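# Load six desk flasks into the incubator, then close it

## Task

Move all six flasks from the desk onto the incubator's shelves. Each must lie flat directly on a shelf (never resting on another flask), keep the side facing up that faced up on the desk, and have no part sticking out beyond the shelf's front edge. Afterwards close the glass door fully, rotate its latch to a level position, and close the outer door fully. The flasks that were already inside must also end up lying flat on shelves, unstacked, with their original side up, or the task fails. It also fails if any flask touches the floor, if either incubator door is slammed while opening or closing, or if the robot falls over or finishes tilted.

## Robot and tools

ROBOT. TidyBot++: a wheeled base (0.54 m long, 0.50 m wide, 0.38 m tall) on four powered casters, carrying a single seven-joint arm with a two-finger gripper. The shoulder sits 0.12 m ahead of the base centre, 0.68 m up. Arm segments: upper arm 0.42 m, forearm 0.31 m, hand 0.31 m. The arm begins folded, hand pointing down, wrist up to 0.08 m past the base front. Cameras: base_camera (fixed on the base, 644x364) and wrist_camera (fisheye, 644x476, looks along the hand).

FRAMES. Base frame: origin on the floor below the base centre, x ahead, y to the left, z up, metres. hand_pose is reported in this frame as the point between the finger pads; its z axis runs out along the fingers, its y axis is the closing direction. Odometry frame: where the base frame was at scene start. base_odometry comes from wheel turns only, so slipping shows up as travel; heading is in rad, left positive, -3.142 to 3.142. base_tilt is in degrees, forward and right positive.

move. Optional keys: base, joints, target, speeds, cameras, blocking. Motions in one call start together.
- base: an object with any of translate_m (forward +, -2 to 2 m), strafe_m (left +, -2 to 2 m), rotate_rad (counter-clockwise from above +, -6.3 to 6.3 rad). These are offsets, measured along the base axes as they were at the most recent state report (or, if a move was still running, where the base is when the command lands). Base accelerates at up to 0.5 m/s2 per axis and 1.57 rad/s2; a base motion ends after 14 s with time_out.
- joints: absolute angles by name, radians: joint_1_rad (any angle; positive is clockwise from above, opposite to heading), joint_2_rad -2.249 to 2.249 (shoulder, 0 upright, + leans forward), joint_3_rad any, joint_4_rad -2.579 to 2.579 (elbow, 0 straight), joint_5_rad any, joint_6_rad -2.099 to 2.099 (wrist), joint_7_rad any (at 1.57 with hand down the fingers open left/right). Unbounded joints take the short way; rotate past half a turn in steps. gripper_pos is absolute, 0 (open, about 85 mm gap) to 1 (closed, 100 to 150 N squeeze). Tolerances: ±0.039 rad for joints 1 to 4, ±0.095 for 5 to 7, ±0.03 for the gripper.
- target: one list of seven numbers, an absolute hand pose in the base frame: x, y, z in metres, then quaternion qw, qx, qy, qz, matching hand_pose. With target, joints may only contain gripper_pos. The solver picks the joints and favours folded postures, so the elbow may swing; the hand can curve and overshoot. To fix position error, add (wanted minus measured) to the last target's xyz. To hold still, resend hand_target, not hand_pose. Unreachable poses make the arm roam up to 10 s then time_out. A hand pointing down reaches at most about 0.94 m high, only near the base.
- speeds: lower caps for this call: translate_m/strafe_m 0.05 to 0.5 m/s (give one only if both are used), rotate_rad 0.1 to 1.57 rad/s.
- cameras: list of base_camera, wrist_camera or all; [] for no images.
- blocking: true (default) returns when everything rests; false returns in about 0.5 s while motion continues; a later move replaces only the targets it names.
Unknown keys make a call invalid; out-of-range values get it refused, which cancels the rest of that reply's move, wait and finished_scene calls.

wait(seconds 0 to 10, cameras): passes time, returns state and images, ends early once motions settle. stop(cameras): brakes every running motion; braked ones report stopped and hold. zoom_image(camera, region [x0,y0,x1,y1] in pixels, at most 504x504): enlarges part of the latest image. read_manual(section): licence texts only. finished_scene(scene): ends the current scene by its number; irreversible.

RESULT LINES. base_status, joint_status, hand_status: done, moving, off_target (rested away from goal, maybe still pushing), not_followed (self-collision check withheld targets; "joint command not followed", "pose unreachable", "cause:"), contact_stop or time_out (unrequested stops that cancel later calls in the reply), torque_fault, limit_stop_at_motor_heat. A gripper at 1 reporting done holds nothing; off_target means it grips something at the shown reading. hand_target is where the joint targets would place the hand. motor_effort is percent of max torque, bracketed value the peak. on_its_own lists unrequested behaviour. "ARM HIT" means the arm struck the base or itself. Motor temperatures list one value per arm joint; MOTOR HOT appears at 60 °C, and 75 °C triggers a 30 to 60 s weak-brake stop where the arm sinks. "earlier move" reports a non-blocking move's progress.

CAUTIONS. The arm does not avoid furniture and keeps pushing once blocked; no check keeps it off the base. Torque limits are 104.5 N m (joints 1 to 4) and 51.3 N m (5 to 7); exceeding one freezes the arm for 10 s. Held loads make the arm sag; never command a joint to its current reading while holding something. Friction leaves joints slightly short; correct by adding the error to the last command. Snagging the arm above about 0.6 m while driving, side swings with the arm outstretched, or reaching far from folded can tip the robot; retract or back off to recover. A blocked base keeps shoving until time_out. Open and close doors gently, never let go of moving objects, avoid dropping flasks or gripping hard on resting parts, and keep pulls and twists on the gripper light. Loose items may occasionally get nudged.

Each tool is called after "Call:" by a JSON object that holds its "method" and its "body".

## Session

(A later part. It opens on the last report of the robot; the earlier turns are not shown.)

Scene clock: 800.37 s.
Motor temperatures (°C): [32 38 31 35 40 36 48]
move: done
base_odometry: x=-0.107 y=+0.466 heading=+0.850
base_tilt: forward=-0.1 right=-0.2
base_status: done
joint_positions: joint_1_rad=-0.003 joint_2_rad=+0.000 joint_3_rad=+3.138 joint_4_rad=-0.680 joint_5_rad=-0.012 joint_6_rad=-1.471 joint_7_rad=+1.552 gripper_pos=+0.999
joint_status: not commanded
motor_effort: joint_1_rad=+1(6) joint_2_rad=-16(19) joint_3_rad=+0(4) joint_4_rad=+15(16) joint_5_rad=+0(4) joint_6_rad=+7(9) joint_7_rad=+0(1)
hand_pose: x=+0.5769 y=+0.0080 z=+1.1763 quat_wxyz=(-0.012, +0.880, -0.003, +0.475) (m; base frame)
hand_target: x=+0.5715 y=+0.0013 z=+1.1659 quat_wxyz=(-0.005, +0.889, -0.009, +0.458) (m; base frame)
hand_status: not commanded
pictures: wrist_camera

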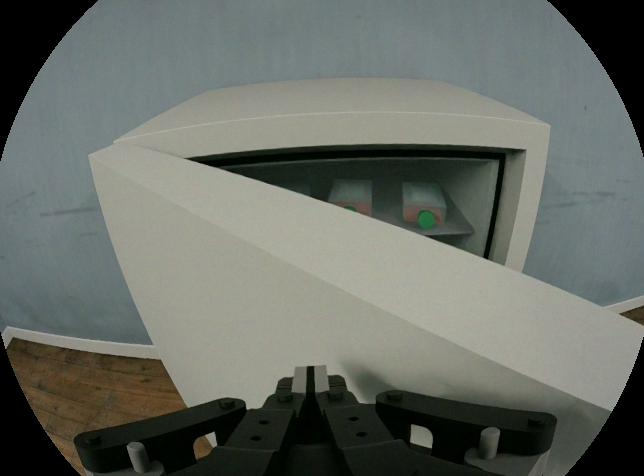

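Call:
{"method": "move", "body": {"base": {"strafe_m":-0.12,"translate_m":0.14}, "speeds": {"strafe_m":0.1}, "cameras": ["wrist_camera"]}}

Call:
{"method": "move", "body": {"base": {"strafe_m":-0.04,"translate_m":0.1}, "speeds": {"translate_m":0.06}, "cameras": ["base_camera","wrist_camera"]}}

Scene clock: 803.53 s.
Motor temperatures (°C): [32 38 31 35 40 36 48]
move: done
base_odometry: x=+0.075 y=+0.492 heading=+0.849
base_tilt: forward=-0.1 right=-0.2
base_status: done
joint_positions: joint_1_rad=-0.005 joint_2_rad=-0.001 joint_3_rad=+3.137 joint_4_rad=-0.679 joint_5_rad=-0.012 joint_6_rad=-1.485 joint_7_rad=+1.552 gripper_pos=+0.999
joint_status: not commanded
motor_effort: joint_1_rad=+2(6) joint_2_rad=-16(19) joint_3_rad=+0(4) joint_4_rad=+15(16) joint_5_rad=-1(3) joint_6_rad=+7(12) joint_7_rad=+0(0)
hand_pose: x=+0.5741 y=+0.0094 z=+1.1733 quat_wxyz=(-0.012, +0.883, -0.002, +0.470) (m; base frame)
hand_target: x=+0.5715 y=+0.0013 z=+1.1659 quat_wxyz=(-0.005, +0.889, -0.009, +0.458) (m; base frame)
hand_status: not commanded
pictures: wrist_camera

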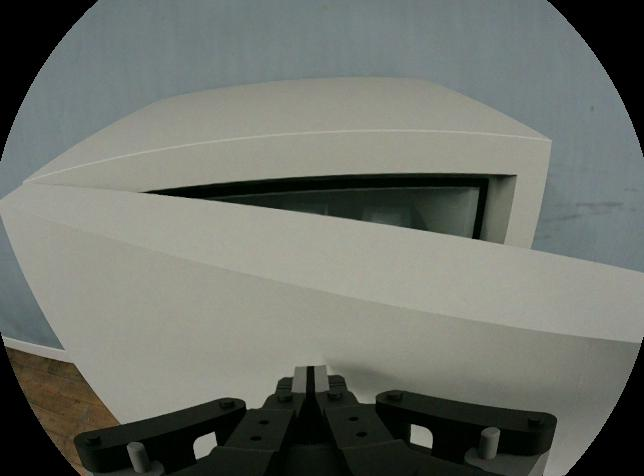

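Scene clock: 805.80 s.
Motor temperatures (°C): [32 38 31 35 40 36 48]
move: done
base_odometry: x=+0.172 y=+0.540 heading=+0.849
base_tilt: forward=-0.1 right=-0.2
base_status: done
joint_positions: joint_1_rad=-0.005 joint_2_rad=-0.001 joint_3_rad=+3.137 joint_4_rad=-0.679 joint_5_rad=-0.012 joint_6_rad=-1.490 joint_7_rad=+1.552 gripper_pos=+0.999
joint_status: not commanded
motor_effort: joint_1_rad=+1(3) joint_2_rad=-17(19) joint_3_rad=+0(1) joint_4_rad=+15(16) joint_5_rad=-1(1) joint_6_rad=+7(10) joint_7_rad=+0(0)
hand_pose: x=+0.5732 y=+0.0093 z=+1.1720 quat_wxyz=(-0.012, +0.884, -0.002, +0.467) (m; base frame)
hand_target: x=+0.5715 y=+0.0013 z=+1.1659 quat_wxyz=(-0.005, +0.889, -0.009, +0.458) (m; base frame)
hand_status: not commanded
pictures: base_camera, wrist_camera

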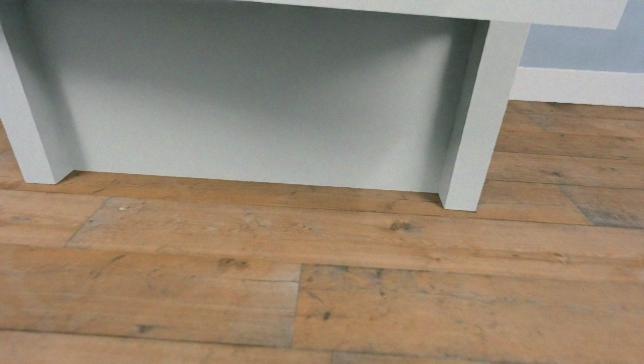

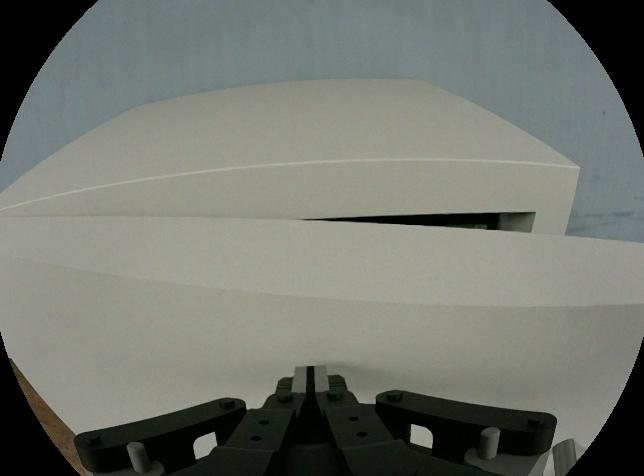

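Call:
{"method": "move", "body": {"base": {"translate_m":0.05}, "speeds": {"translate_m":0.05}, "cameras": ["wrist_camera"]}}

Call:
{"method": "move", "body": {"base": {"translate_m":0.03}, "speeds": {"translate_m":0.05}, "cameras": ["wrist_camera"]}}

Scene clock: 807.47 s.
Motor temperatures (°C): [32 38 31 35 40 36 48]
move: done
base_odometry: x=+0.205 y=+0.578 heading=+0.849
base_tilt: forward=-0.1 right=-0.2
base_status: done
joint_positions: joint_1_rad=-0.005 joint_2_rad=-0.001 joint_3_rad=+3.137 joint_4_rad=-0.679 joint_5_rad=-0.012 joint_6_rad=-1.493 joint_7_rad=+1.552 gripper_pos=+0.999
joint_status: not commanded
motor_effort: joint_1_rad=+1(2) joint_2_rad=-16(19) joint_3_rad=+0(1) joint_4_rad=+15(16) joint_5_rad=-1(1) joint_6_rad=+7(11) joint_7_rad=+0(0)
hand_pose: x=+0.5725 y=+0.0092 z=+1.1717 quat_wxyz=(-0.012, +0.884, -0.002, +0.467) (m; base frame)
hand_target: x=+0.5715 y=+0.0013 z=+1.1659 quat_wxyz=(-0.005, +0.889, -0.009, +0.458) (m; base frame)
hand_status: not commanded
pictures: wrist_camera

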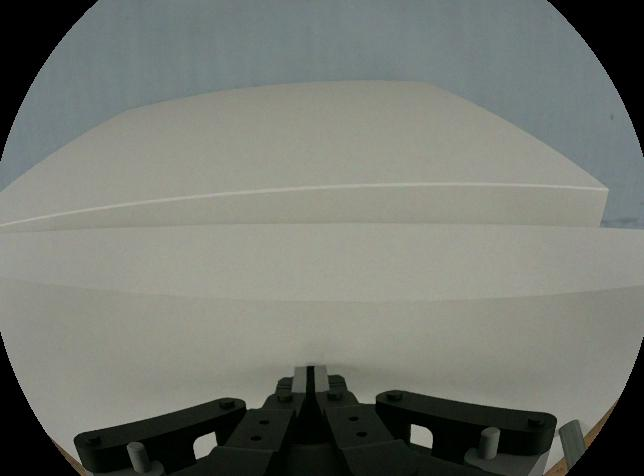

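Scene clock: 808.50 s.
Motor temperatures (°C): [32 38 31 35 40 36 48]
move: done
base_odometry: x=+0.225 y=+0.601 heading=+0.849
base_tilt: forward=-0.1 right=-0.2
base_status: done
joint_positions: joint_1_rad=-0.005 joint_2_rad=-0.001 joint_3_rad=+3.137 joint_4_rad=-0.678 joint_5_rad=-0.012 joint_6_rad=-1.495 joint_7_rad=+1.552 gripper_pos=+0.999
joint_status: not commanded
motor_effort: joint_1_rad=+2(2) joint_2_rad=-16(20) joint_3_rad=+0(1) joint_4_rad=+15(15) joint_5_rad=-1(2) joint_6_rad=+7(10) joint_7_rad=+0(0)
hand_pose: x=+0.5720 y=+0.0092 z=+1.1715 quat_wxyz=(-0.012, +0.885, -0.002, +0.466) (m; base frame)
hand_target: x=+0.5715 y=+0.0013 z=+1.1659 quat_wxyz=(-0.005, +0.889, -0.009, +0.458) (m; base frame)
hand_status: not commanded
pictures: wrist_camera

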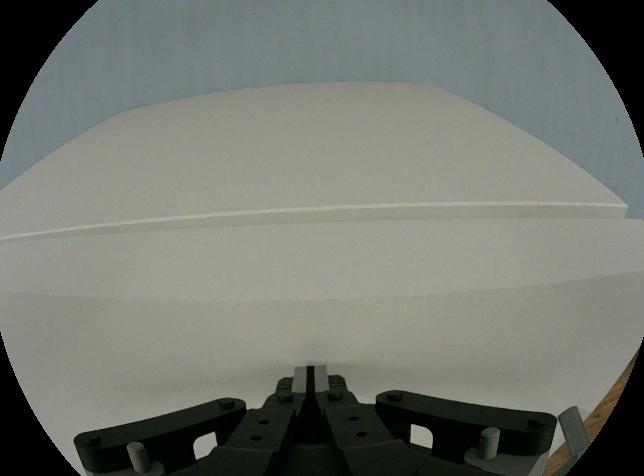

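Call:
{"method": "move", "body": {"base": {"translate_m":0.03}, "speeds": {"translate_m":0.05}, "cameras": ["wrist_camera"]}}

Call:
{"method": "move", "body": {"base": {"translate_m":0.02}, "speeds": {"translate_m":0.05}, "cameras": ["wrist_camera"]}}

Scene clock: 809.70 s.
Motor temperatures (°C): [32 38 31 35 40 36 48]
move: done
base_odometry: x=+0.245 y=+0.623 heading=+0.848
base_tilt: forward=-0.1 right=-0.2
base_status: done
joint_positions: joint_1_rad=-0.005 joint_2_rad=-0.019 joint_3_rad=+3.137 joint_4_rad=-0.678 joint_5_rad=-0.012 joint_6_rad=-1.519 joint_7_rad=+1.552 gripper_pos=+0.999
joint_status: not commanded
motor_effort: joint_1_rad=+2(2) joint_2_rad=-10(18) joint_3_rad=+0(1) joint_4_rad=+14(16) joint_5_rad=+0(1) joint_6_rad=+10(14) joint_7_rad=+0(0)
hand_pose: x=+0.5589 y=+0.0092 z=+1.1735 quat_wxyz=(-0.012, +0.886, -0.002, +0.463) (m; base frame)
hand_target: x=+0.5715 y=+0.0013 z=+1.1659 quat_wxyz=(-0.005, +0.889, -0.009, +0.458) (m; base frame)
hand_status: not commanded
pictures: wrist_camera

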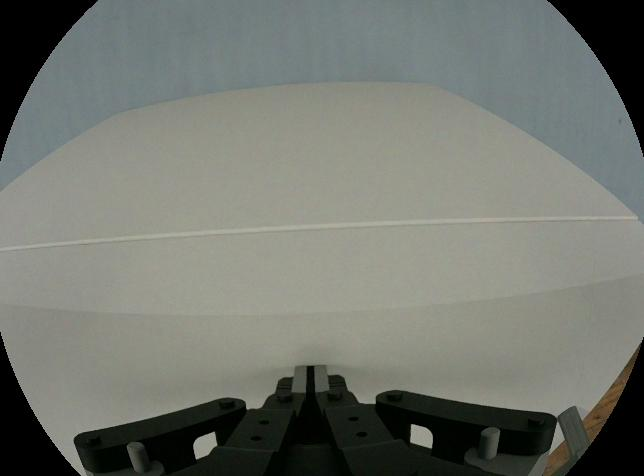

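Scene clock: 810.50 s.
Motor temperatures (°C): [32 38 31 35 40 36 48]
move: done
base_odometry: x=+0.259 y=+0.638 heading=+0.848
base_tilt: forward=-0.1 right=-0.2
base_status: done
joint_positions: joint_1_rad=-0.005 joint_2_rad=-0.044 joint_3_rad=+3.137 joint_4_rad=-0.678 joint_5_rad=-0.012 joint_6_rad=-1.559 joint_7_rad=+1.552 gripper_pos=+0.999
joint_status: not commanded
motor_effort: joint_1_rad=+1(2) joint_2_rad=-4(11) joint_3_rad=+0(1) joint_4_rad=+15(16) joint_5_rad=+0(1) joint_6_rad=+16(19) joint_7_rad=+0(0)
hand_pose: x=+0.5397 y=+0.0091 z=+1.1737 quat_wxyz=(-0.012, +0.890, -0.002, +0.456) (m; base frame)
hand_target: x=+0.5715 y=+0.0013 z=+1.1659 quat_wxyz=(-0.005, +0.889, -0.009, +0.458) (m; base frame)
hand_status: not commanded
pictures: wrist_camera

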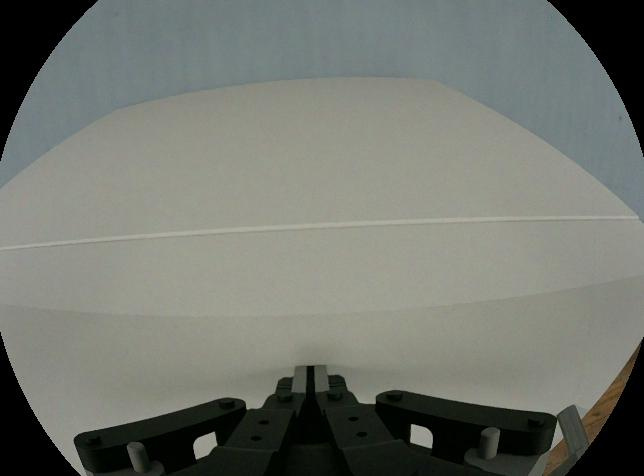

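Call:
{"method": "move", "body": {"base": {"translate_m":-0.4}, "speeds": {"translate_m":0.15}}}

Scene clock: 813.83 s.
Motor temperatures (°C): [32 38 31 35 40 36 48]
move: done
base_odometry: x=-0.006 y=+0.338 heading=+0.848
base_tilt: forward=-0.1 right=-0.2
base_status: done
joint_positions: joint_1_rad=-0.005 joint_2_rad=-0.001 joint_3_rad=+3.137 joint_4_rad=-0.676 joint_5_rad=-0.012 joint_6_rad=-1.519 joint_7_rad=+1.552 gripper_pos=+0.999
joint_status: not commanded
motor_effort: joint_1_rad=+1(3) joint_2_rad=-15(19) joint_3_rad=+0(1) joint_4_rad=+15(16) joint_5_rad=+0(1) joint_6_rad=+7(15) joint_7_rad=+0(0)
hand_pose: x=+0.5678 y=+0.0092 z=+1.1663 quat_wxyz=(-0.012, +0.890, -0.002, +0.456) (m; base frame)
hand_target: x=+0.5715 y=+0.0013 z=+1.1659 quat_wxyz=(-0.005, +0.889, -0.009, +0.458) (m; base frame)
hand_status: not commanded
pictures: base_camera, wrist_camera

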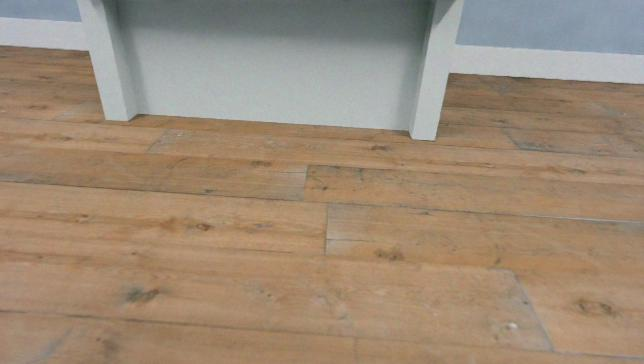

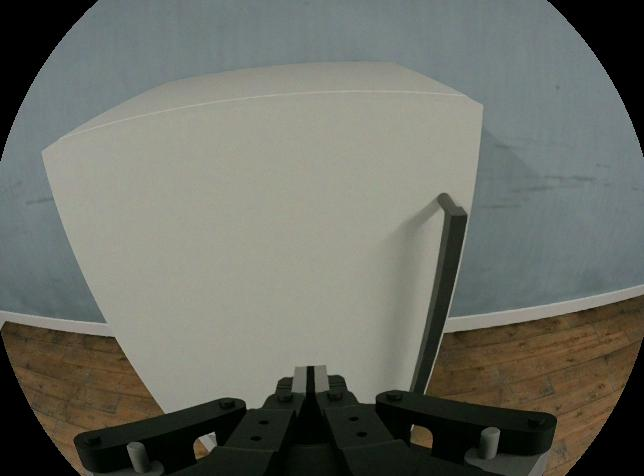

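Closed. Finish.

Call:
{"method": "finished_scene", "body": {"scene": 1}}

The scene is finished: the task was done.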